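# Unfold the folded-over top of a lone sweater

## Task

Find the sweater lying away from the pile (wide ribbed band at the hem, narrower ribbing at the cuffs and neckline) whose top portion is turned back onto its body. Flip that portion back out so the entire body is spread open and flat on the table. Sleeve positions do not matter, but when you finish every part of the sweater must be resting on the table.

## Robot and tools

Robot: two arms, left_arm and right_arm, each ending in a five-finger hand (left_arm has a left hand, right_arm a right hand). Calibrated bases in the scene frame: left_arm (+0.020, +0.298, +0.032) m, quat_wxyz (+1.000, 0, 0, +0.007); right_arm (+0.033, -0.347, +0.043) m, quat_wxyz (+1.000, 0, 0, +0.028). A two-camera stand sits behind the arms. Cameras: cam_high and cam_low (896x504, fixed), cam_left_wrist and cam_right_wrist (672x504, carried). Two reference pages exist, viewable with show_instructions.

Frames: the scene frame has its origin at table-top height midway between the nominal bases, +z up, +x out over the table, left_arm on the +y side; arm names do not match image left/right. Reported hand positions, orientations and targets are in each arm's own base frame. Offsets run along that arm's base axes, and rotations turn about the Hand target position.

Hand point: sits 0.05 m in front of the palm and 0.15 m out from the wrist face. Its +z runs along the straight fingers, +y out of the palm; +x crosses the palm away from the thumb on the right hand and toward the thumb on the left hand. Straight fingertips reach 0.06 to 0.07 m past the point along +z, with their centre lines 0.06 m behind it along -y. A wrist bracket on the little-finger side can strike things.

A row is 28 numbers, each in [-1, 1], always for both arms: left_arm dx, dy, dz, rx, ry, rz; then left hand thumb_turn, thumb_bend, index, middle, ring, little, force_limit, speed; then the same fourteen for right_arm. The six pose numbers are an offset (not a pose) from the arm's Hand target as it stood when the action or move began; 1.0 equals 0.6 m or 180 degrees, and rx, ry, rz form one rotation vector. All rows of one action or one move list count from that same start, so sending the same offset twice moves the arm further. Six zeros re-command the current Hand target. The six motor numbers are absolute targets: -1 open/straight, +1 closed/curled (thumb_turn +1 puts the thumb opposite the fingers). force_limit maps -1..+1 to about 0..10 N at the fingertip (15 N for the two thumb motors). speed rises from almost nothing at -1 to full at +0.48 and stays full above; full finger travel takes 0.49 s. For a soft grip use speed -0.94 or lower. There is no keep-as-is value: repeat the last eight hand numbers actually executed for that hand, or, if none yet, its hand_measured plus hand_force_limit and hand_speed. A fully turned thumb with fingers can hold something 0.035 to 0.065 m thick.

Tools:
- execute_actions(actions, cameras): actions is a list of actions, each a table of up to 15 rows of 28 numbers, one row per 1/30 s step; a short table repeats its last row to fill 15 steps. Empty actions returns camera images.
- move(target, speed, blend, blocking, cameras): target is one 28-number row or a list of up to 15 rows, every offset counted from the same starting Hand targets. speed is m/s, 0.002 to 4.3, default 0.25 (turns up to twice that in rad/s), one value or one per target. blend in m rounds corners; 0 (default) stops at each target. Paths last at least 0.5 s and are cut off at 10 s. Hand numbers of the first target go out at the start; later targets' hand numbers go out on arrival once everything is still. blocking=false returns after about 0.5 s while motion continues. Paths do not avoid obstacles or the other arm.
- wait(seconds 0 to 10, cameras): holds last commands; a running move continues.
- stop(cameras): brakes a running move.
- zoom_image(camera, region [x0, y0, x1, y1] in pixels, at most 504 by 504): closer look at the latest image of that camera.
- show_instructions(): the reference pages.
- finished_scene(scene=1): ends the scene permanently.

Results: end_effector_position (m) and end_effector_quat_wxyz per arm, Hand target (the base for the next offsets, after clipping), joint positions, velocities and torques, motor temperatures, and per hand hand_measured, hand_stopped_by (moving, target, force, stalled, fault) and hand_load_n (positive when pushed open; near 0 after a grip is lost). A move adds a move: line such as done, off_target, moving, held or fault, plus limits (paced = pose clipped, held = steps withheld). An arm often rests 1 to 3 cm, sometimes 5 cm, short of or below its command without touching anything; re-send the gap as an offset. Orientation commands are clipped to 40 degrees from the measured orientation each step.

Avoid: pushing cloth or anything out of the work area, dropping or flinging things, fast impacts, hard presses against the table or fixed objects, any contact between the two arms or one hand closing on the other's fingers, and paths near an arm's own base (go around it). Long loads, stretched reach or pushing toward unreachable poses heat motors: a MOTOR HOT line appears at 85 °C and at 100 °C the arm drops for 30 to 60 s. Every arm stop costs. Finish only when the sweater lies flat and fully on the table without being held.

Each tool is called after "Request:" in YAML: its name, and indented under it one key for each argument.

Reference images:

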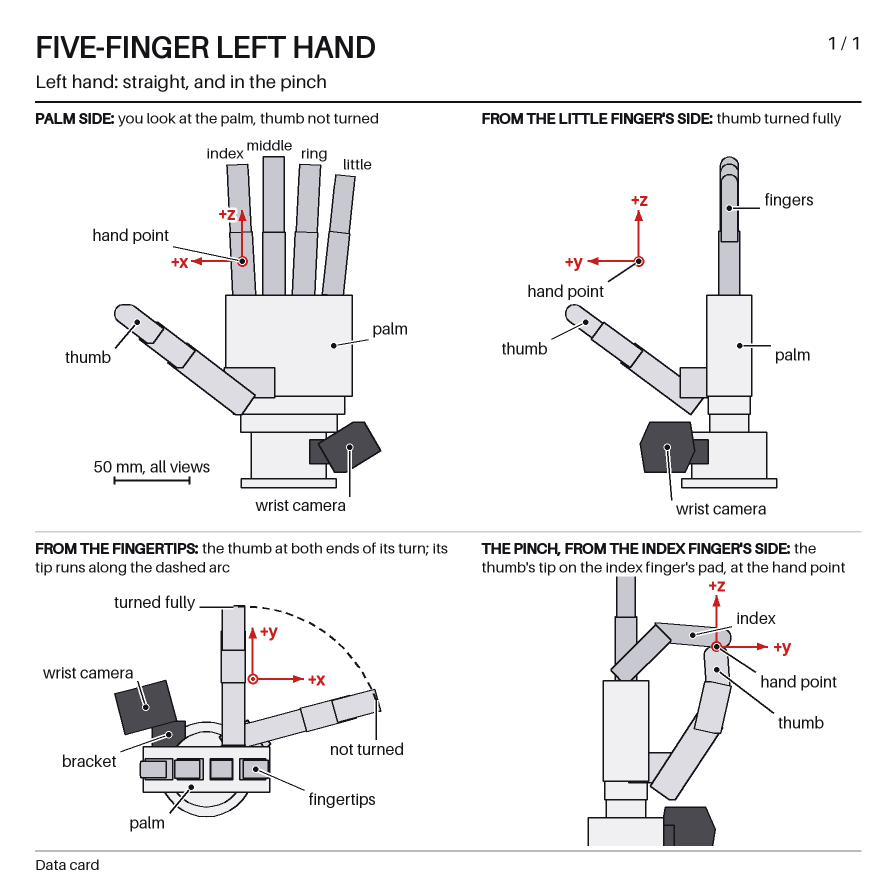

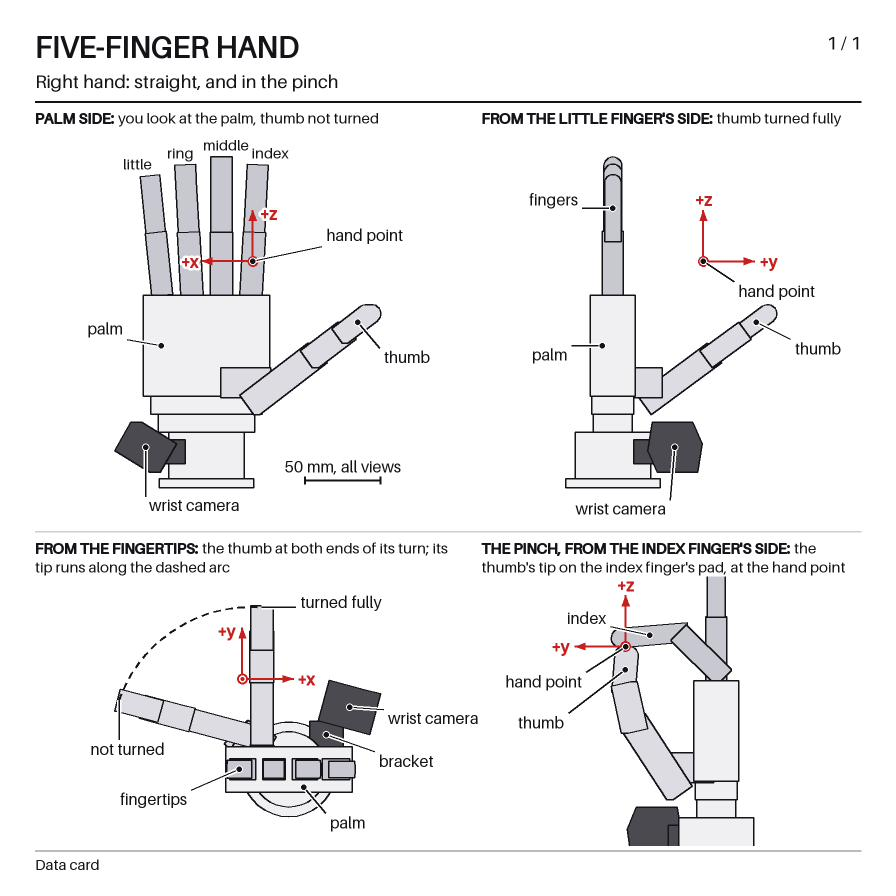

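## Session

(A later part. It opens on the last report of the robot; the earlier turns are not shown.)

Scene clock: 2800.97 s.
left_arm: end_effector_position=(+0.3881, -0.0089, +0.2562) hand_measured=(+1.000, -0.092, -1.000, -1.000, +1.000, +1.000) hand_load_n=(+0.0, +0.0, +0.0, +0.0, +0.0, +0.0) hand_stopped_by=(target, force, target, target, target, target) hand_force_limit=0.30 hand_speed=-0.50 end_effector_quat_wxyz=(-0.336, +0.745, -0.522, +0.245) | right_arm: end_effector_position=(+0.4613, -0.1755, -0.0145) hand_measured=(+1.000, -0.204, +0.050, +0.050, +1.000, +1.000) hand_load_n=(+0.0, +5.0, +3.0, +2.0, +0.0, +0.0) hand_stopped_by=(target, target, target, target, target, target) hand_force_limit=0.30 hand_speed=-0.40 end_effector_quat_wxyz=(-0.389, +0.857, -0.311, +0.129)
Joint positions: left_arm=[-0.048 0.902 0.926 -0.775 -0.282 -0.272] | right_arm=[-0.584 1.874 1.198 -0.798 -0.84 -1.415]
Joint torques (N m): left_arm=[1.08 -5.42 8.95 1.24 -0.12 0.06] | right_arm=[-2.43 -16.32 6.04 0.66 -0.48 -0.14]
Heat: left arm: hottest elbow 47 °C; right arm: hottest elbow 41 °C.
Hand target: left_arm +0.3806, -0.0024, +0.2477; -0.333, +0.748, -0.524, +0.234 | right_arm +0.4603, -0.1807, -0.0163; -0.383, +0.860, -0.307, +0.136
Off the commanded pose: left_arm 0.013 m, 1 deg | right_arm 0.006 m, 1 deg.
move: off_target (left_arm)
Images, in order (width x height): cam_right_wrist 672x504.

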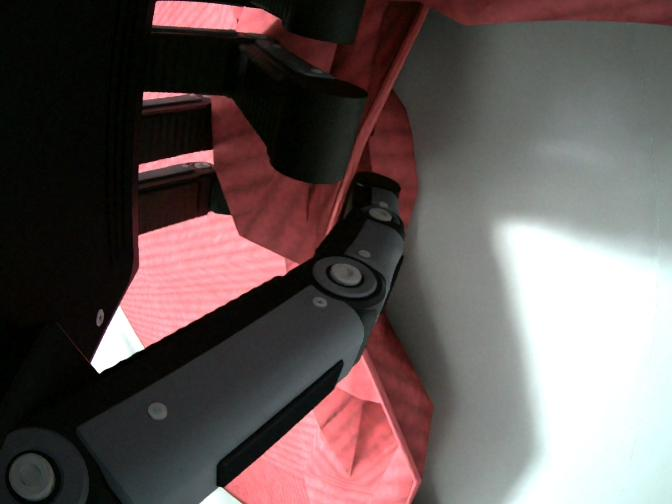

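Request:
move:
  target:
    - [0,0,0, 0, 0, 0, 1, 0.1, -1, -1, 1, 1, 0.3, -0.5, 0,0,0, 0, 0, 0, 1, 0.1, 0.3, 0.3, 1, 1, 0.3, -0.6]
    - [0,0,0, 0, 0, 0, 1, 0.1, -1, -1, 1, 1, 0.3, -0.5, -0.02, -0.09, 0.06, 0, 0, 0, 1, 0.1, 0.3, 0.3, 1, 1, 0.3, -0.6]
  speed: 0.08
  cameras: ["cam_right_wrist", "cam_high"]

Scene clock: 2811.00 s.
left_arm: end_effector_position=(+0.3881, -0.0089, +0.2562) hand_measured=(+1.000, -0.092, -1.000, -1.000, +1.000, +1.000) hand_load_n=(+0.0, +0.0, +0.0, +0.0, +0.5, +0.0) hand_stopped_by=(target, force, target, target, target, target) hand_force_limit=0.30 hand_speed=-0.50 end_effector_quat_wxyz=(-0.336, +0.745, -0.522, +0.245) | right_arm: end_effector_position=(+0.4352, -0.2181, +0.0099) hand_measured=(+1.000, -0.174, +0.188, +0.152, +1.000, +1.000) hand_load_n=(+1.0, +9.0, +7.5, +5.5, +0.0, +0.0) hand_stopped_by=(target, force, force, force, target, target) hand_force_limit=0.30 hand_speed=-0.60 end_effector_quat_wxyz=(-0.390, +0.857, -0.317, +0.118)
Joint positions: left_arm=[-0.048 0.902 0.926 -0.775 -0.282 -0.272] | right_arm=[-0.68 1.874 1.278 -1.009 -0.839 -1.558]
Joint torques (N m): left_arm=[1.14 -5.36 8.96 1.18 -0.13 0.05] | right_arm=[-1.96 -16.67 9.85 -0.08 -0.63 -0.18]
Heat: left arm: hottest elbow 47 °C; right arm: hottest elbow 40 °C.
Hand target: left_arm +0.3806, -0.0024, +0.2477; -0.333, +0.748, -0.524, +0.234 | right_arm +0.4482, -0.2348, +0.0197; -0.383, +0.860, -0.307, +0.136
Off the commanded pose: left_arm 0.013 m, 1 deg | right_arm 0.023 m, 3 deg.
move: off_target (left_arm, right_arm)
Images, in order (width x height): cam_high 896x504, cam_right_wrist 672x504.

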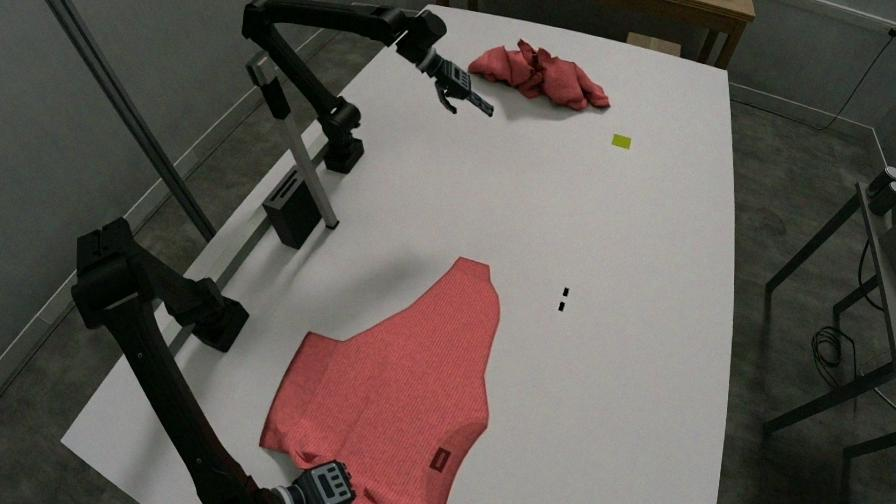

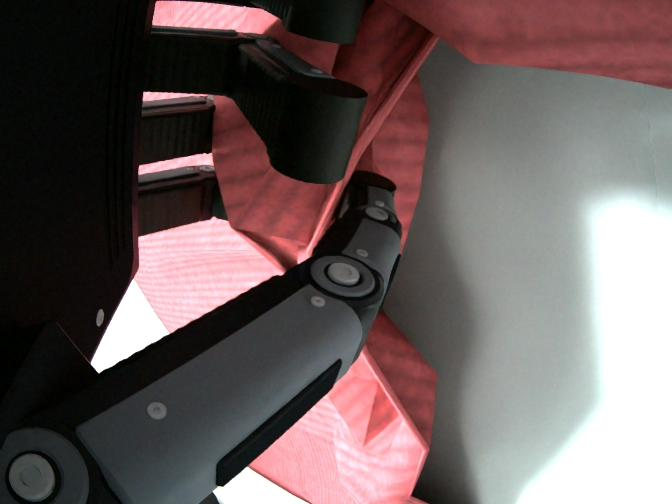

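Request:
move:
  target:
    - [0,0,0, 0, 0, 0, 1, 0.1, -1, -1, 1, 1, 0.3, -0.5, 0,0,-0.06, 0, 0, 0, 1, 0.1, 0.3, 0.3, 1, 1, 0.3, -0.6]
    - [0,0,0, 0, 0, 0, 1, 0.1, -1, -1, 1, 1, 0.3, -0.5, 0, 0, -0.06, 0, 0, 0, 1, -0.8, 0.3, 0.3, 1, 1, 0.3, -0.5]
    - [0,0,0, 0, 0, 0, 1, 0.1, -1, -1, 1, 1, 0.3, -0.5, -0.06, -0.085, -0.06, 0, 0, 0, 1, -0.8, 0.3, 0.3, 1, 1, 0.3, -0.5]
  speed: 0.08
  cameras: ["cam_right_wrist", "cam_high"]

Scene clock: 2825.60 s.
left_arm: end_effector_position=(+0.3881, -0.0089, +0.2562) hand_measured=(+1.000, -0.092, -1.000, -1.000, +1.000, +1.000) hand_load_n=(+0.0, +0.0, +0.0, +0.0, +0.0, +0.0) hand_stopped_by=(target, force, target, target, target, target) hand_force_limit=0.30 hand_speed=-0.50 end_effector_quat_wxyz=(-0.336, +0.745, -0.522, +0.245) | right_arm: end_effector_position=(+0.4060, -0.2702, -0.0136) hand_measured=(+1.000, -0.800, +0.188, +0.152, +1.000, +1.000) hand_load_n=(+0.0, +0.0, +1.0, +0.0, +0.0, +0.0) hand_stopped_by=(target, target, force, force, target, target) hand_force_limit=0.30 hand_speed=-0.50 end_effector_quat_wxyz=(-0.389, +0.857, -0.312, +0.130)
Joint positions: left_arm=[-0.048 0.902 0.926 -0.775 -0.282 -0.272] | right_arm=[-0.795 1.947 1.317 -1.079 -0.837 -1.729]
Joint torques (N m): left_arm=[1.08 -5.36 8.98 1.2 -0.13 0.06] | right_arm=[-1.32 -14.74 9.31 -0.28 -0.37 -0.17]
Heat: left arm: hottest elbow 47 °C; right arm: hottest elbow 40 °C.
Hand target: left_arm +0.3806, -0.0024, +0.2477; -0.333, +0.748, -0.524, +0.234 | right_arm +0.4122, -0.2859, -0.0163; -0.383, +0.860, -0.307, +0.136
Off the commanded pose: left_arm 0.013 m, 1 deg | right_arm 0.017 m, 1 deg.
move: off_target (left_arm, right_arm); target 2's new numbers were sent with right_arm's hand 0.014 m and 2 deg from that target
Images, in order (width x height): cam_high 896x504, cam_right_wrist 672x504.

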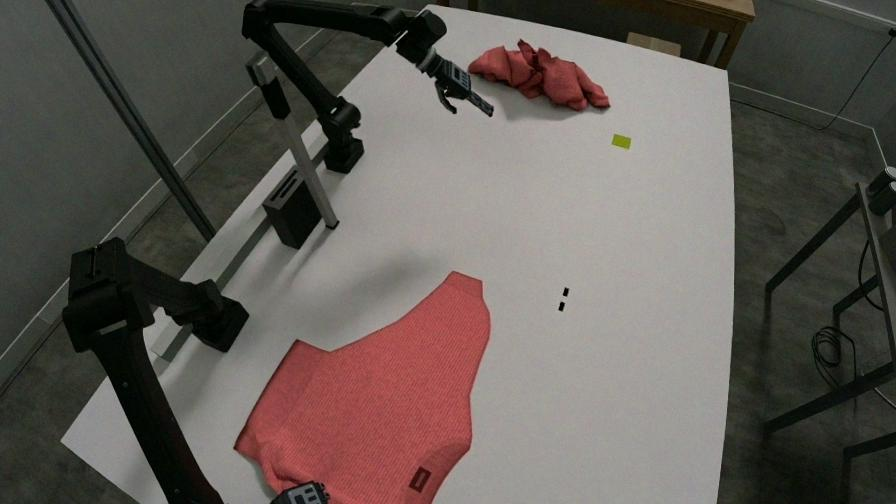

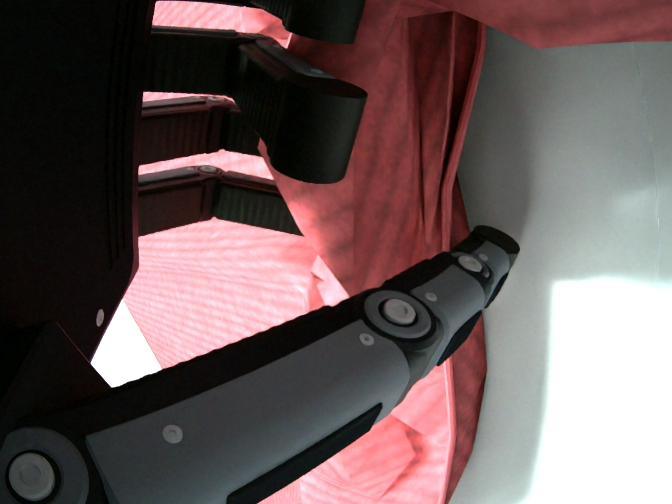

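Request:
move:
  target:
    - [0.35,-0.6,0, 0, 0, 0, 1, -1, -0.5, -0.5, 1, 1, 0.3, -0.5, 0,0,0, 0, 0, 0, 1, -0.8, 0.3, 0.3, 1, 1, 0.3, -0.5]
    - [0.35,-0.65,-0.24, 0, 0, 0, 1, -1, -0.5, -0.5, 1, 1, 0.3, -0.5, 0, 0,0, 0, 0, 0, 1, -0.8, 0.3, 0.3, 1, 1, 0.3, -0.5]
  speed: 0.25
  cameras: ["cam_left_wrist", "cam_high"]

Scene clock: 2842.20 s.
left_arm: end_effector_position=(+0.5921, -0.3838, +0.1112) hand_measured=(+1.000, -1.000, -0.500, -0.500, +1.000, +1.000) hand_load_n=(+0.0, +0.0, +0.0, +0.0, +0.0, +0.0) hand_stopped_by=(target, target, target, target, target, target) hand_force_limit=0.30 hand_speed=-0.50 end_effector_quat_wxyz=(-0.336, +0.748, -0.524, +0.230) | right_arm: end_effector_position=(+0.4060, -0.2701, -0.0136) hand_measured=(+1.000, -0.800, +0.188, +0.152, +1.000, +1.000) hand_load_n=(+0.0, +0.0, +0.5, +0.0, +0.0, +0.0) hand_stopped_by=(target, target, force, force, target, target) hand_force_limit=0.30 hand_speed=-0.50 end_effector_quat_wxyz=(-0.389, +0.857, -0.312, +0.130)
Joint positions: left_arm=[-0.68 1.936 1.645 -0.766 -0.695 -0.838] | right_arm=[-0.795 1.947 1.317 -1.08 -0.837 -1.73]
Joint torques (N m): left_arm=[-0.85 -18.78 9.47 1.58 -0.53 -0.18] | right_arm=[-2.2 -15.21 9.17 -0.55 -0.35 -0.22]
Heat: left arm: hottest elbow 47 °C; right arm: hottest elbow 40 °C.
Hand target: left_arm +0.5907, -0.3924, +0.1038; -0.334, +0.748, -0.524, +0.234 | right_arm +0.4122, -0.2858, -0.0163; -0.383, +0.860, -0.307, +0.136
Off the commanded pose: left_arm 0.012 m, 0 deg | right_arm 0.017 m, 1 deg.
move: off_target (left_arm, right_arm)
Images, in order (width x height): cam_high 896x504, cam_left_wrist 672x504.

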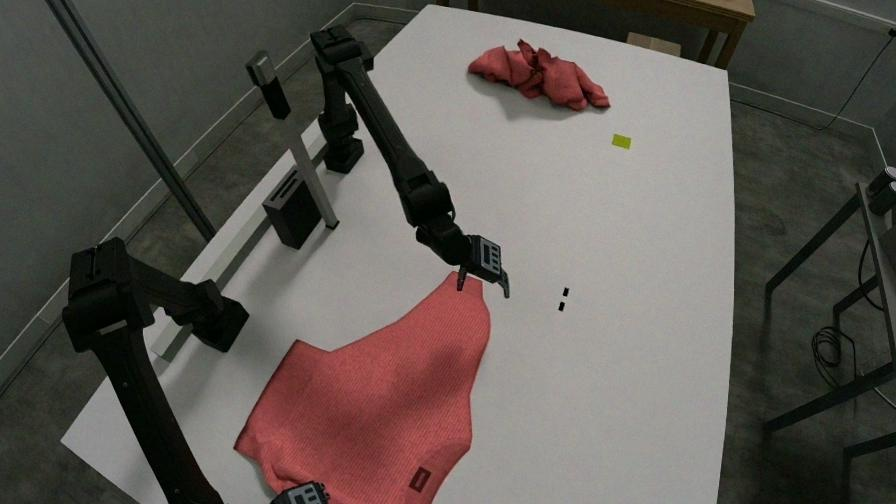

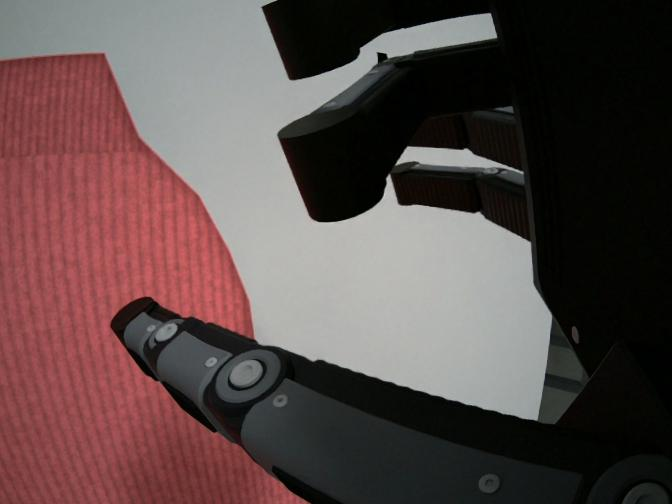

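Request:
move:
  target: [0.032,0.006,-0.2, 0, 0, 0, 1, -1, -0.5, -0.5, 1, 1, 0.3, -0.5, 0,0,0, 0, 0, 0, 1, -0.8, 0.3, 0.3, 1, 1, 0.3, -0.5]
  speed: 0.12
  cameras: ["cam_left_wrist"]

Scene clock: 2849.50 s.
left_arm: end_effector_position=(+0.6088, -0.3992, +0.0067) hand_measured=(+1.000, -1.000, -0.500, -0.500, +1.000, +1.000) hand_load_n=(+0.0, +0.0, +0.0, +0.0, +0.0, +0.0) hand_stopped_by=(target, target, target, target, target, target) hand_force_limit=0.30 hand_speed=-0.50 end_effector_quat_wxyz=(-0.331, +0.748, -0.519, +0.248) | right_arm: end_effector_position=(+0.4060, -0.2701, -0.0136) hand_measured=(+1.000, -0.800, +0.188, +0.152, +1.000, +1.000) hand_load_n=(+0.0, +0.0, +1.0, +0.0, +0.0, +0.0) hand_stopped_by=(target, target, force, force, target, target) hand_force_limit=0.30 hand_speed=-0.50 end_effector_quat_wxyz=(-0.389, +0.857, -0.312, +0.130)
Joint positions: left_arm=[-0.68 2.081 1.573 -0.509 -0.687 -0.834] | right_arm=[-0.795 1.947 1.317 -1.08 -0.837 -1.73]
Joint torques (N m): left_arm=[0.91 -18.26 7.8 1.61 -0.37 0.04] | right_arm=[-2.08 -15.56 8.99 -0.32 -0.41 -0.18]
Heat: left arm: hottest elbow 48 °C; right arm: hottest elbow 40 °C.
Hand target: left_arm +0.6098, -0.3887, -0.0162; -0.334, +0.748, -0.524, +0.234 | right_arm +0.4122, -0.2858, -0.0163; -0.383, +0.860, -0.307, +0.136
Off the commanded pose: left_arm 0.025 m, 2 deg | right_arm 0.017 m, 1 deg.
move: off_target (left_arm, right_arm)
Images, in order (width x height): cam_left_wrist 672x504.

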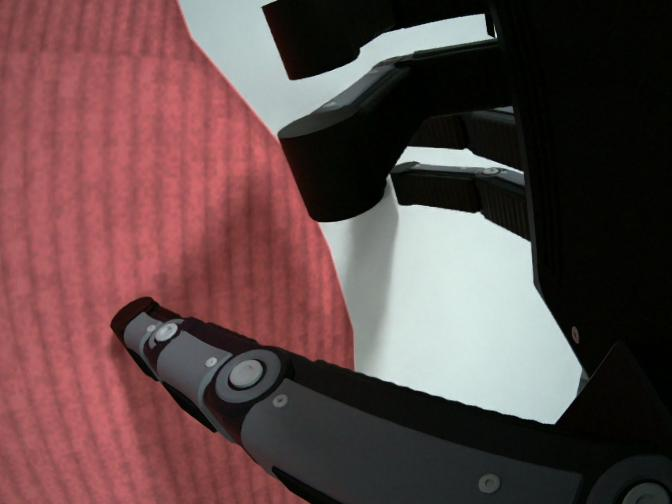

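Request:
move:
  target:
    - [-0.03,-0.01,0.13, 0, 0, 0, 1, -1, -0.5, -0.5, 1, 1, 0.3, -0.5, 0,0,0, 0, 0, 0, 1, -0.8, 0.3, 0.3, 1, 1, 0.3, -0.5]
    - [-0.036,-0.012,0.0, 0, 0, 0, 1, -1, -0.5, -0.5, 1, 1, 0.3, -0.5, 0,0,0, 0, 0, 0, 1, -0.8, 0.3, 0.3, 1, 1, 0.3, -0.5]
  speed: 0.12
  cameras: ["cam_left_wrist"]

Scene clock: 2856.47 s.
left_arm: end_effector_position=(+0.5959, -0.3899, +0.0054) hand_measured=(+1.000, -1.000, -0.500, -0.500, +1.000, +1.000) hand_load_n=(+0.0, +0.0, +0.0, +0.0, +0.0, +0.0) hand_stopped_by=(target, target, target, target, target, target) hand_force_limit=0.30 hand_speed=-0.50 end_effector_quat_wxyz=(-0.336, +0.749, -0.518, +0.240) | right_arm: end_effector_position=(+0.4060, -0.2701, -0.0136) hand_measured=(+1.000, -0.800, +0.188, +0.152, +1.000, +1.000) hand_load_n=(+0.5, +0.0, +1.0, +0.0, +0.0, +0.0) hand_stopped_by=(target, target, force, force, target, target) hand_force_limit=0.30 hand_speed=-0.50 end_effector_quat_wxyz=(-0.389, +0.857, -0.312, +0.130)
Joint positions: left_arm=[-0.685 2.055 1.528 -0.512 -0.702 -0.847] | right_arm=[-0.795 1.947 1.317 -1.08 -0.837 -1.73]
Joint torques (N m): left_arm=[-1.08 -17.85 7.87 1.58 -0.4 -0.16] | right_arm=[-2.43 -14.86 9.32 -0.4 -0.35 -0.18]
Heat: left arm: hottest elbow 48 °C; right arm: hottest elbow 40 °C.
Hand target: left_arm +0.5881, -0.3961, -0.0164; -0.333, +0.748, -0.524, +0.234 | right_arm +0.4122, -0.2858, -0.0163; -0.383, +0.860, -0.307, +0.136
Off the commanded pose: left_arm 0.024 m, 1 deg | right_arm 0.017 m, 1 deg.
move: off_target (left_arm, right_arm)
Images, in order (width x height): cam_left_wrist 672x504.

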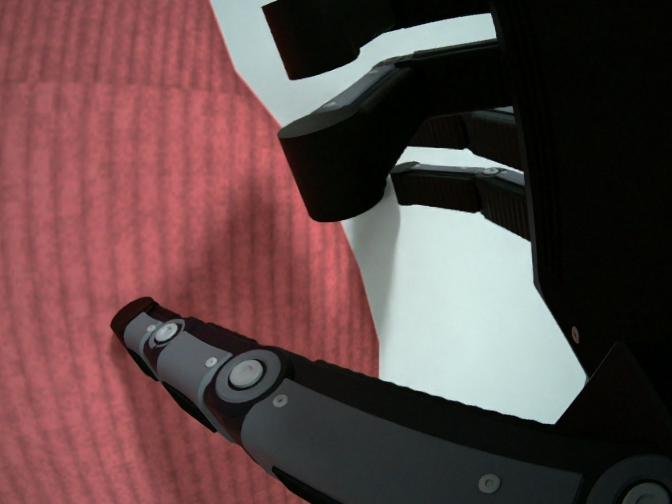

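Request:
move:
  target:
    - [-0.03,-0.01,0.13, 0, 0, 0, 1, -1, -0.5, -0.5, 1, 1, 0.3, -0.5, 0,0,0, 0, 0, 0, 1, -0.8, 0.3, 0.3, 1, 1, 0.3, -0.5]
    - [-0.032,-0.02,0.0, 0, 0, 0, 1, -1, -0.5, -0.5, 1, 1, 0.3, -0.5, 0,0,0, 0, 0, 0, 1, -0.8, 0.3, 0.3, 1, 1, 0.3, -0.5]
  speed: 0.12
  cameras: ["cam_left_wrist"]

Scene clock: 2863.03 s.
left_arm: end_effector_position=(+0.5772, -0.4018, +0.0050) hand_measured=(+1.000, -1.000, -0.500, -0.500, +1.000, +1.000) hand_load_n=(+0.0, +0.0, +0.0, +0.0, +0.0, -0.5) hand_stopped_by=(target, target, target, target, target, target) hand_force_limit=0.30 hand_speed=-0.50 end_effector_quat_wxyz=(-0.336, +0.749, -0.518, +0.240) | right_arm: end_effector_position=(+0.4060, -0.2701, -0.0136) hand_measured=(+1.000, -0.800, +0.188, +0.152, +1.000, +1.000) hand_load_n=(+0.0, +0.0, +0.5, +0.0, +0.0, +0.0) hand_stopped_by=(target, target, force, force, target, target) hand_force_limit=0.30 hand_speed=-0.50 end_effector_quat_wxyz=(-0.389, +0.857, -0.312, +0.130)
Joint positions: left_arm=[-0.719 2.043 1.51 -0.532 -0.718 -0.887] | right_arm=[-0.795 1.947 1.317 -1.08 -0.837 -1.73]
Joint torques (N m): left_arm=[-0.97 -17.67 7.86 1.55 -0.42 -0.16] | right_arm=[-1.67 -14.97 9.37 -0.35 -0.36 -0.17]
Heat: left arm: hottest elbow 47 °C; right arm: hottest elbow 40 °C.
Hand target: left_arm +0.5690, -0.4078, -0.0165; -0.334, +0.748, -0.524, +0.233 | right_arm +0.4122, -0.2858, -0.0163; -0.383, +0.860, -0.307, +0.136
Off the commanded pose: left_arm 0.024 m, 1 deg | right_arm 0.017 m, 1 deg.
move: off_target (left_arm, right_arm)
Images, in order (width x height): cam_left_wrist 672x504.

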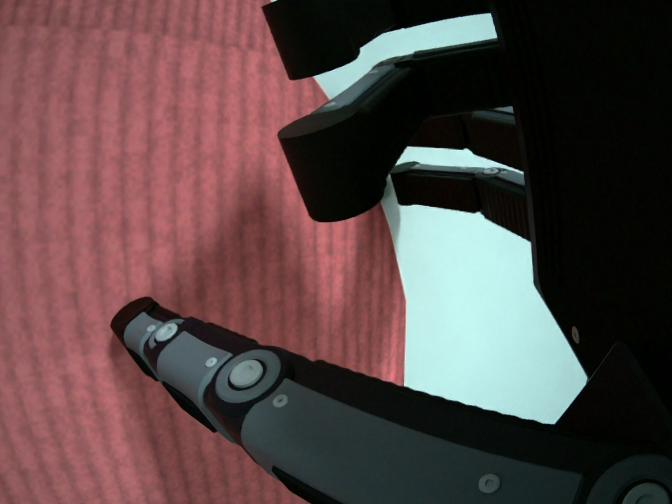

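Request:
move:
  target:
    - [0,0,0.01, 0, 0, 0, 1, -0.2, -0.5, -0.5, 1, 1, 0.3, -0.3, 0,0,0, 0, 0, 0, 1, -0.8, 0.3, 0.3, 1, 1, 0.3, -0.5]
    - [0,0,0.01, 0, 0, 0, 1, -0.2, 0.05, 0.05, 1, 1, 0.3, -0.4, 0,0,0, 0, 0, 0, 1, -0.8, 0.3, 0.3, 1, 1, 0.3, -0.5]
    - [0,0,0.01, 0, 0, 0, 1, 0.1, 0.3, 0.3, 1, 1, 0.3, -0.6, 0,0,0, 0, 0, 0, 1, -0.8, 0.3, 0.3, 1, 1, 0.3, -0.5]
  speed: 0.12
  cameras: ["cam_left_wrist"]

Scene clock: 2871.00 s.
left_arm: end_effector_position=(+0.5777, -0.4021, +0.0053) hand_measured=(+1.000, -0.080, +0.264, +0.258, +1.000, +1.000) hand_load_n=(-2.0, +13.0, +5.5, +16.0, +0.0, +0.0) hand_stopped_by=(target, force, force, force, target, target) hand_force_limit=0.30 hand_speed=-0.60 end_effector_quat_wxyz=(-0.336, +0.750, -0.516, +0.241) | right_arm: end_effector_position=(+0.4064, -0.2711, -0.0134) hand_measured=(+1.000, -0.800, +0.188, +0.152, +1.000, +1.000) hand_load_n=(+0.0, +0.5, +0.0, -0.5, +0.0, +0.0) hand_stopped_by=(target, target, force, force, target, target) hand_force_limit=0.30 hand_speed=-0.50 end_effector_quat_wxyz=(-0.388, +0.858, -0.310, +0.131)
Joint positions: left_arm=[-0.719 2.043 1.51 -0.53 -0.719 -0.889] | right_arm=[-0.795 1.947 1.319 -1.08 -0.834 -1.732]
Joint torques (N m): left_arm=[-1.03 -18.26 8.21 1.02 -0.39 -0.15] | right_arm=[-1.32 -14.62 9.18 -0.46 -0.53 -0.22]
Heat: left arm: hottest elbow 47 °C; right arm: hottest elbow 40 °C.
Hand target: left_arm +0.5690, -0.4079, -0.0105; -0.334, +0.748, -0.524, +0.234 | right_arm +0.4122, -0.2858, -0.0163; -0.383, +0.860, -0.307, +0.136
Off the commanded pose: left_arm 0.019 m, 1 deg | right_arm 0.016 m, 1 deg.
move: off_target (left_arm, right_arm); target 2's new numbers were sent with left_arm's hand 0.019 m and 1 deg from that target; target 3's new numbers were sent with left_arm's hand 0.019 m and 1 deg from that target
Images, in order (width x height): cam_left_wrist 672x504.

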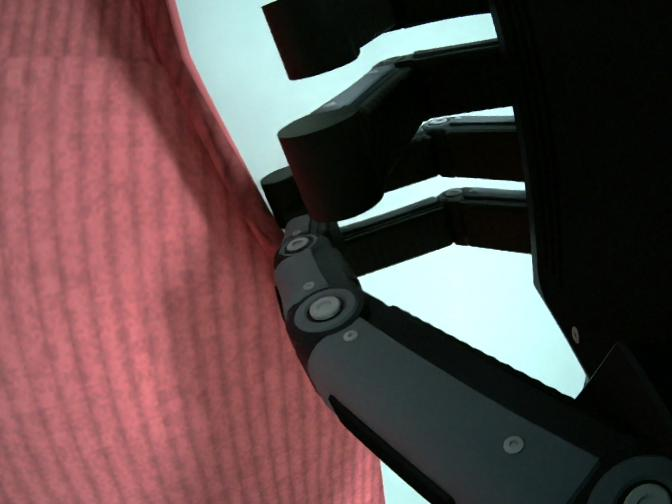

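Request:
move:
  target: [0.02,0.03,0.12, 0, 0, 0, 1, 0.1, 0.3, 0.3, 1, 1, 0.3, -0.6, 0,0,0, 0, 0, 0, 1, -0.8, 0.3, 0.3, 1, 1, 0.3, -0.5]
  speed: 0.12
  cameras: ["cam_left_wrist"]

Scene clock: 2875.70 s.
left_arm: end_effector_position=(+0.5638, -0.3883, +0.0403) hand_measured=(+1.000, -0.080, +0.264, +0.258, +1.000, +1.000) hand_load_n=(-2.0, +13.0, +5.0, +16.0, +0.0, +0.0) hand_stopped_by=(target, force, force, force, target, target) hand_force_limit=0.30 hand_speed=-0.60 end_effector_quat_wxyz=(-0.333, +0.746, -0.533, +0.221) | right_arm: end_effector_position=(+0.4064, -0.2711, -0.0134) hand_measured=(+1.000, -0.800, +0.188, +0.152, +1.000, +1.000) hand_load_n=(+0.0, +0.0, +0.5, +0.0, +0.0, +0.0) hand_stopped_by=(target, target, force, force, target, target) hand_force_limit=0.30 hand_speed=-0.50 end_effector_quat_wxyz=(-0.388, +0.858, -0.310, +0.131)
Joint positions: left_arm=[-0.713 1.97 1.51 -0.639 -0.702 -0.867] | right_arm=[-0.795 1.947 1.319 -1.08 -0.834 -1.732]
Joint torques (N m): left_arm=[0.97 -20.01 12.36 0.65 -0.41 0.06] | right_arm=[-2.32 -14.56 9.02 -0.29 -0.49 -0.15]
Heat: left arm: hottest elbow 47 °C; right arm: hottest elbow 40 °C.
Hand target: left_arm +0.5810, -0.3899, +0.0615; -0.334, +0.748, -0.524, +0.233 | right_arm +0.4122, -0.2858, -0.0163; -0.383, +0.860, -0.307, +0.136
Off the commanded pose: left_arm 0.027 m, 2 deg | right_arm 0.016 m, 1 deg.
move: off_target (left_arm, right_arm)
Images, in order (width x height): cam_left_wrist 672x504.

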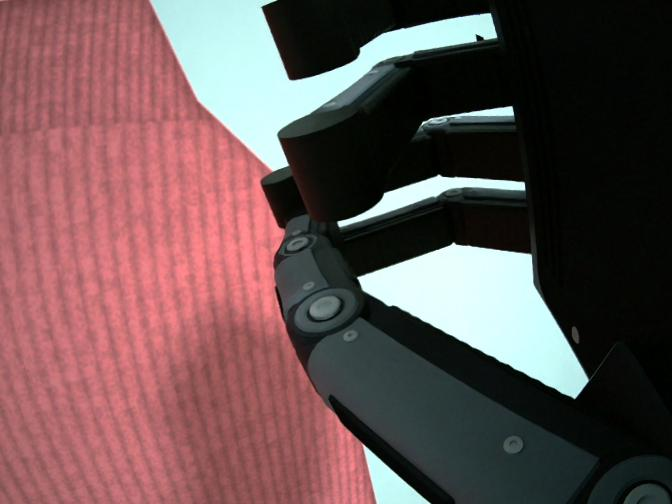

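Request:
move:
  target:
    - [0,0.0,0.15, 0, 0, 0, 1, -0.5, -0.5, -0.5, 1, 1, 0.3, -0.5, 0,0,0.1, 0, 0, 0, 1, -0.8, 0.3, 0.3, 1, 1, 0.3, -0.5]
    - [0,0.3,0.3, 0, 0, 0, 1, -0.5, -0.5, -0.5, 1, 1, 0.3, -0.5, -0.03,-0.03,0.43, 0, 0, -0.2, -1, -1, -1, -1, 1, 1, 0.3, -0.5]
    - [-0.3,0.6,0.3, 0, 0, 0, 1, -0.5, -0.5, -0.5, 1, 1, 0.3, -0.5, -0.05,-0.08,0.45, 0, 0, -0.35, -1, -1, -1, -1, 1, 1, 0.3, -0.5]
  speed: [0.1, 0.25, 0.25]
  blend: [0.02, 0.02, 0]
  cameras: ["cam_high", "cam_right_wrist"]

Request:
zoom_image:
  camera: "cam_right_wrist"
  region: [200, 0, 672, 504]

Scene clock: 2903.77 s.
left_arm: end_effector_position=(+0.4051, -0.0362, +0.2486) hand_measured=(+1.000, -0.500, -0.500, -0.500, +1.000, +1.000) hand_load_n=(+0.0, +0.0, +0.0, +0.0, +0.0, +0.0) hand_stopped_by=(target, target, target, target, target, target) hand_force_limit=0.30 hand_speed=-0.50 end_effector_quat_wxyz=(-0.333, +0.747, -0.523, +0.241) | right_arm: end_effector_position=(+0.3824, -0.3293, +0.2388) hand_measured=(-1.000, -1.000, -1.000, -1.000, +1.000, +1.000) hand_load_n=(+0.0, +0.0, -0.5, +0.0, +0.0, +0.0) hand_stopped_by=(target, target, target, target, target, target) hand_force_limit=0.30 hand_speed=-0.50 end_effector_quat_wxyz=(+0.255, -0.582, +0.713, -0.297)
Joint positions: left_arm=[-0.137 0.968 0.95 -0.764 -0.347 -0.34] | right_arm=[-0.887 1.382 1.275 -0.796 -0.489 -0.512]
Joint torques (N m): left_arm=[0.91 -6.12 8.95 1.61 -0.16 0.03] | right_arm=[-1.61 -12.98 9.22 1.25 -0.36 0.2]
Heat: left arm: hottest elbow 49 °C; right arm: hottest elbow 42 °C.
Hand target: left_arm +0.4009, -0.0299, +0.2417; -0.334, +0.748, -0.524, +0.234 | right_arm +0.3822, -0.3337, +0.2536; +0.256, -0.573, +0.711, -0.316
Off the commanded pose: left_arm 0.010 m, 1 deg | right_arm 0.016 m, 2 deg.
move: off_target (right_arm); blend cut to 0 m at target 2; target 2's new numbers were sent with right_arm's hand 0.033 m and 4 deg from that target
Images, in order (width x height): cam_high 896x504, cam_right_wrist 672x504.

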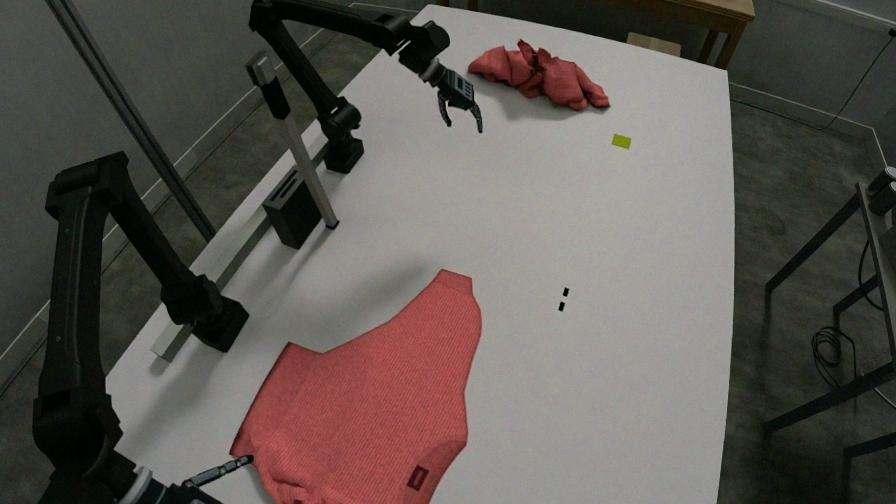

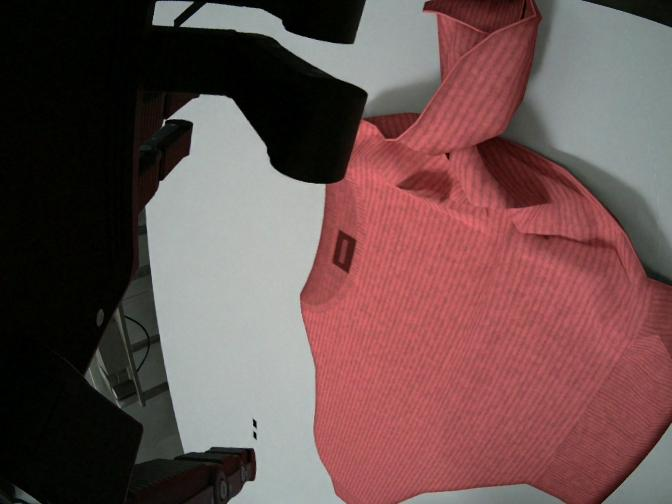

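Scaled by 1.000.

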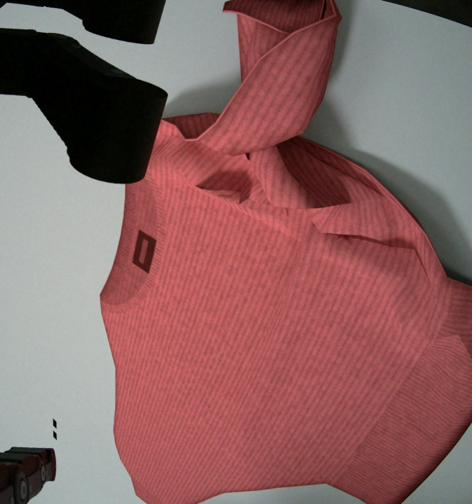

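Request:
execute_actions:
  actions: []

Request:
zoom_image:
  camera: "cam_low"
  region: [300, 230, 600, 400]

Scene clock: 2910.43 s.
left_arm: end_effector_position=(+0.4051, -0.0361, +0.2486) hand_measured=(+1.000, -0.500, -0.500, -0.500, +1.000, +1.000) hand_load_n=(+0.0, +0.0, +0.0, +0.0, -0.5, +0.0) hand_stopped_by=(target, target, target, target, target, target) hand_force_limit=0.30 hand_speed=-0.50 end_effector_quat_wxyz=(-0.333, +0.747, -0.523, +0.240) | right_arm: end_effector_position=(+0.3824, -0.3293, +0.2388) hand_measured=(-1.000, -1.000, -1.000, -1.000, +1.000, +1.000) hand_load_n=(+0.0, +0.0, +0.0, +0.0, +0.0, +0.0) hand_stopped_by=(target, target, target, target, target, target) hand_force_limit=0.30 hand_speed=-0.50 end_effector_quat_wxyz=(+0.255, -0.582, +0.713, -0.297)
Joint positions: left_arm=[-0.137 0.968 0.95 -0.764 -0.347 -0.339] | right_arm=[-0.887 1.382 1.275 -0.796 -0.489 -0.512]
Joint velocities: within noise
Joint torques (N m): left_arm=[1.08 -6.18 8.91 1.58 -0.16 0.04] | right_arm=[-1.9 -13.74 9.07 1.72 -0.3 0.18]
Motor temperatures (°C): left_arm=[23 26 49 26 23 21] | right_arm=[25 29 42 24 22 24]
Heat: left arm: hottest elbow 49 °C; right arm: hottest elbow 42 °C.
Hand target: left_arm +0.4010, -0.0300, +0.2417; -0.334, +0.748, -0.524, +0.234 | right_arm +0.3822, -0.3337, +0.2536; +0.256, -0.573, +0.711, -0.316
Off the commanded pose: left_arm 0.010 m, 1 deg | right_arm 0.016 m, 2 deg.

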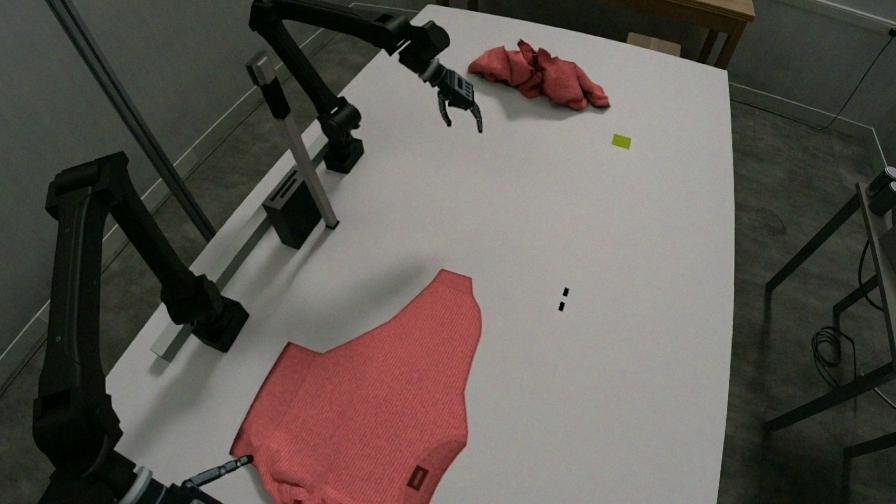

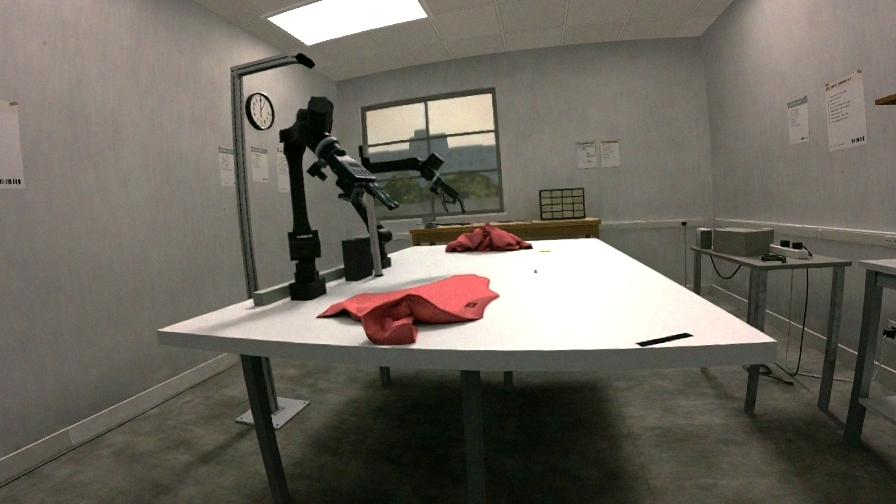

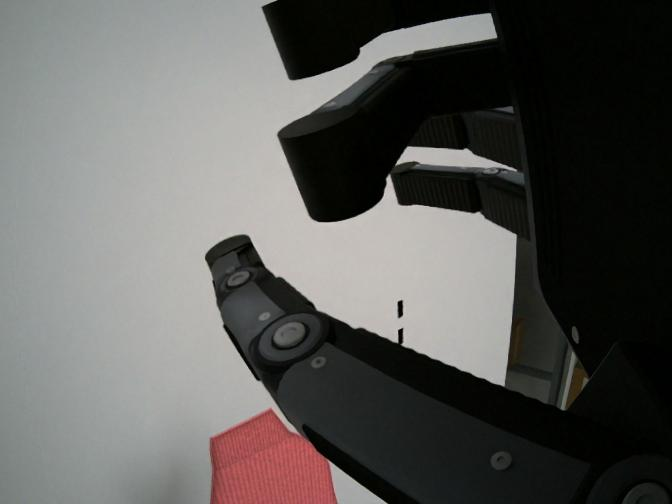

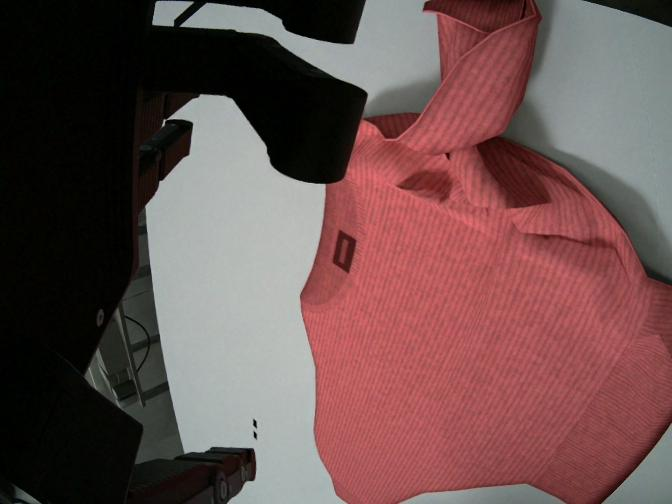

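Scaled by 1.680.

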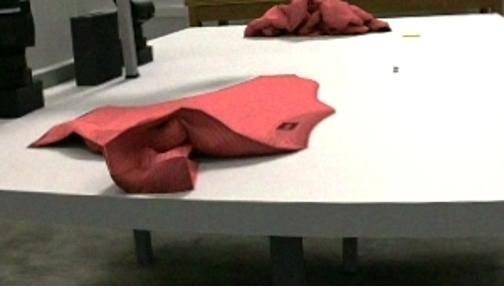

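Request:
move:
  target: [0.16,-0.6,-0.05, 0, 0, -0.3333, 1, -1, -0.5, -0.5, 1, 1, 0.3, -0.3, 0,0,0, 0, 0, 0, -1, -1, -1, -1, 1, 1, 0.3, -0.5]
  speed: 0.25
  cameras: ["cam_high", "cam_left_wrist"]

Scene clock: 2963.37 s.
left_arm: end_effector_position=(+0.4822, -0.3732, +0.1928) hand_measured=(+1.000, -1.000, -0.500, -0.500, +1.000, +1.000) hand_load_n=(+0.0, +0.0, +0.0, +0.0, +0.0, +0.0) hand_stopped_by=(target, target, target, target, target, target) hand_force_limit=0.30 hand_speed=-0.30 end_effector_quat_wxyz=(+0.164, -0.399, +0.830, -0.355) | right_arm: end_effector_position=(+0.3824, -0.3293, +0.2388) hand_measured=(-1.000, -1.000, -1.000, -1.000, +1.000, +1.000) hand_load_n=(+0.0, +0.0, +0.0, +0.0, +0.0, +0.0) hand_stopped_by=(target, target, target, target, target, target) hand_force_limit=0.30 hand_speed=-0.50 end_effector_quat_wxyz=(+0.255, -0.582, +0.713, -0.297)
Joint positions: left_arm=[-0.59 1.568 1.338 -0.54 0.072 0.055] | right_arm=[-0.887 1.382 1.275 -0.796 -0.489 -0.512]
Joint torques (N m): left_arm=[-0.73 -12.69 15.64 1.42 0.06 0.04] | right_arm=[-1.9 -14.15 9.46 1.63 -0.26 0.16]
Heat: left arm: hottest elbow 49 °C; right arm: hottest elbow 43 °C.
Hand target: left_arm +0.4969, -0.3900, +0.2117; +0.172, -0.386, +0.828, -0.369 | right_arm +0.3822, -0.3337, +0.2536; +0.256, -0.573, +0.711, -0.316
Off the commanded pose: left_arm 0.029 m, 2 deg | right_arm 0.015 m, 2 deg.
move: off_target (left_arm, right_arm)
Images, in order (width x height): cam_high 896x504, cam_left_wrist 672x504.

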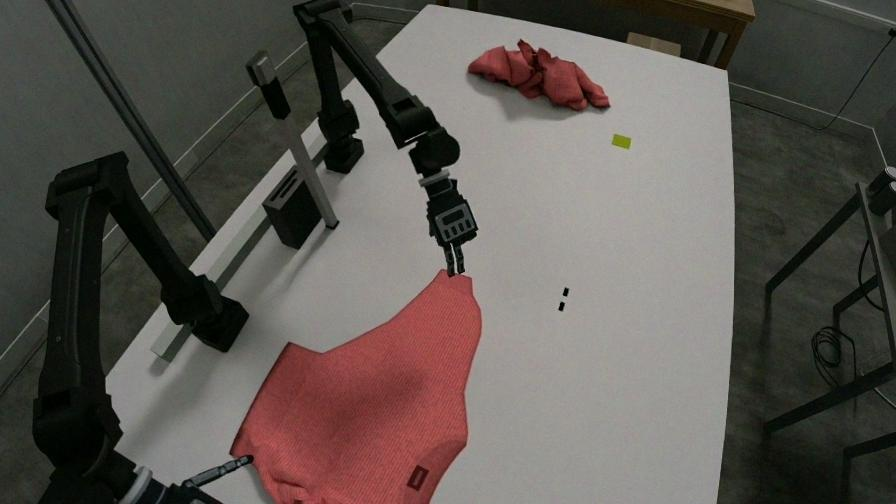

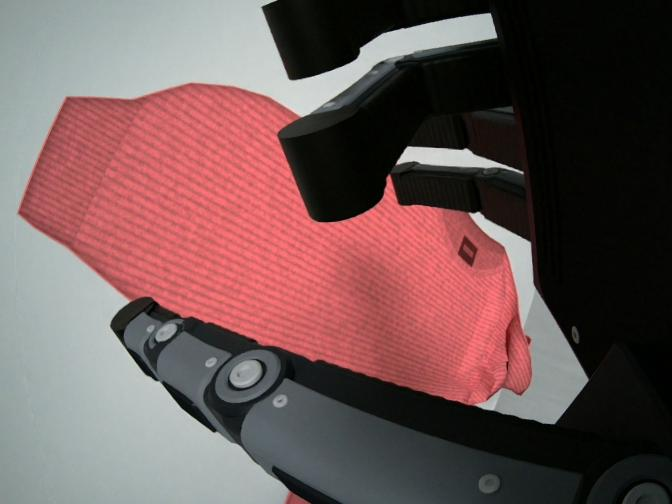

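Request:
move:
  target: [0.0,0.0,-0.08, -0.1071, -0.1277, 0, 1, -1, -0.5, -0.5, 1, 1, 0.3, -0.3, 0,0,0, 0, 0, 0, -1, -1, -1, -1, 1, 1, 0.3, -0.5]
  speed: 0.2
  cameras: ["cam_high", "cam_low", "cam_left_wrist"]

Scene clock: 2969.87 s.
left_arm: end_effector_position=(+0.4971, -0.3935, +0.1813) hand_measured=(+1.000, -1.000, -0.500, -0.500, +1.000, +1.000) hand_load_n=(-0.5, +0.0, +0.0, +0.0, +0.0, +0.0) hand_stopped_by=(target, target, target, target, target, target) hand_force_limit=0.30 hand_speed=-0.30 end_effector_quat_wxyz=(+0.272, -0.319, +0.701, -0.576) | right_arm: end_effector_position=(+0.3824, -0.3293, +0.2388) hand_measured=(-1.000, -1.000, -1.000, -1.000, +1.000, +1.000) hand_load_n=(+0.0, +0.0, +0.0, +0.0, +0.0, +0.0) hand_stopped_by=(target, target, target, target, target, target) hand_force_limit=0.30 hand_speed=-0.50 end_effector_quat_wxyz=(+0.255, -0.582, +0.713, -0.297)
Joint positions: left_arm=[-0.59 1.525 0.91 0.426 0.11 0.036] | right_arm=[-0.887 1.382 1.275 -0.796 -0.489 -0.512]
Joint torques (N m): left_arm=[0.44 -10.87 7.66 2.51 0.02 -0.18] | right_arm=[-1.55 -13.98 8.98 1.66 -0.29 0.18]
Heat: left arm: hottest elbow 50 °C; right arm: hottest elbow 43 °C.
Hand target: left_arm +0.4968, -0.3900, +0.1635; +0.266, -0.328, +0.704, -0.571 | right_arm +0.3822, -0.3337, +0.2536; +0.256, -0.573, +0.711, -0.316
Off the commanded pose: left_arm 0.018 m, 1 deg | right_arm 0.015 m, 2 deg.
move: off_target (left_arm, right_arm)
Images, in order (width x height): cam_high 896x504, cam_low 896x504, cam_left_wrist 672x504.

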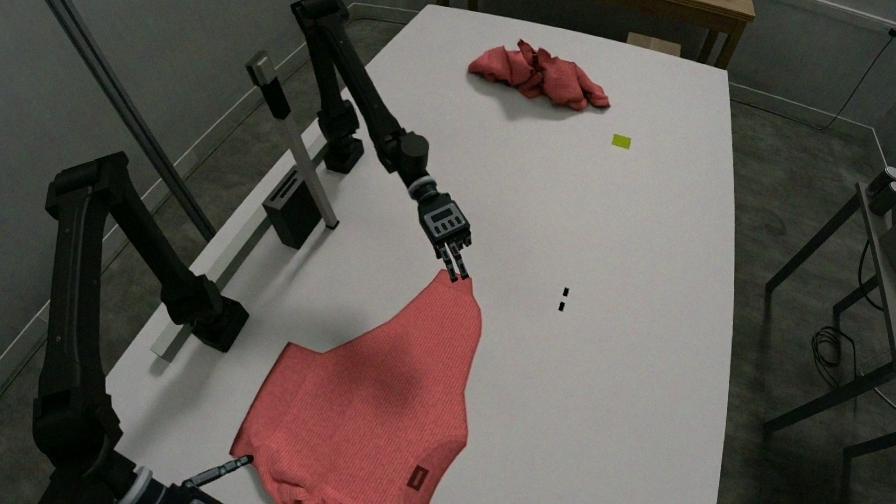

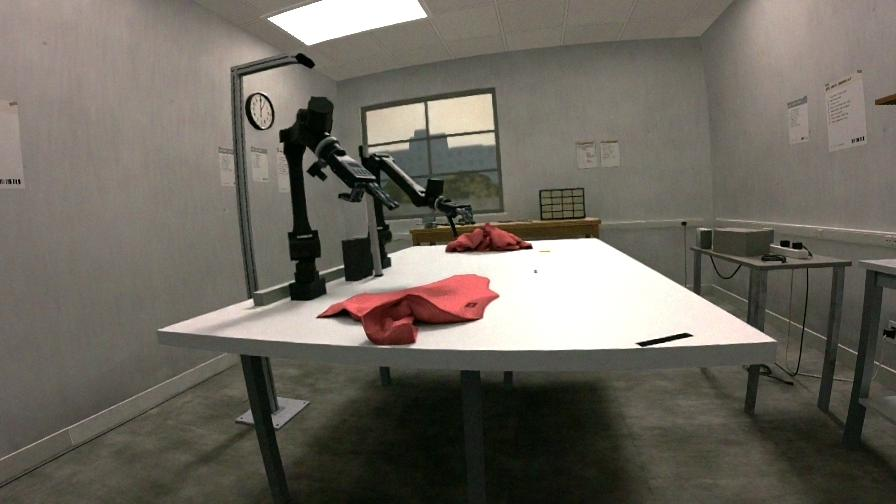

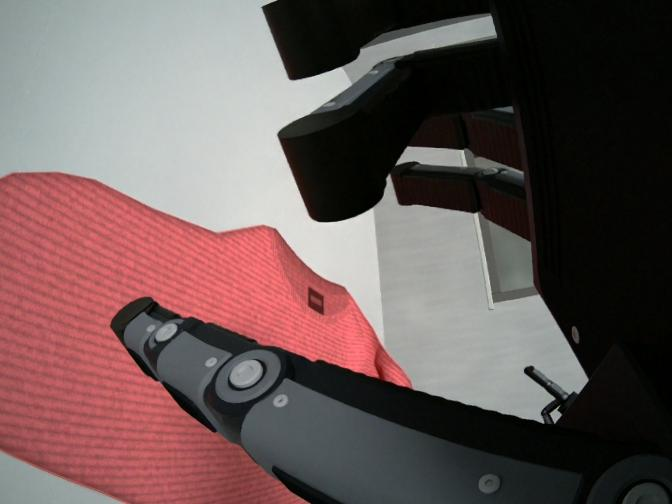

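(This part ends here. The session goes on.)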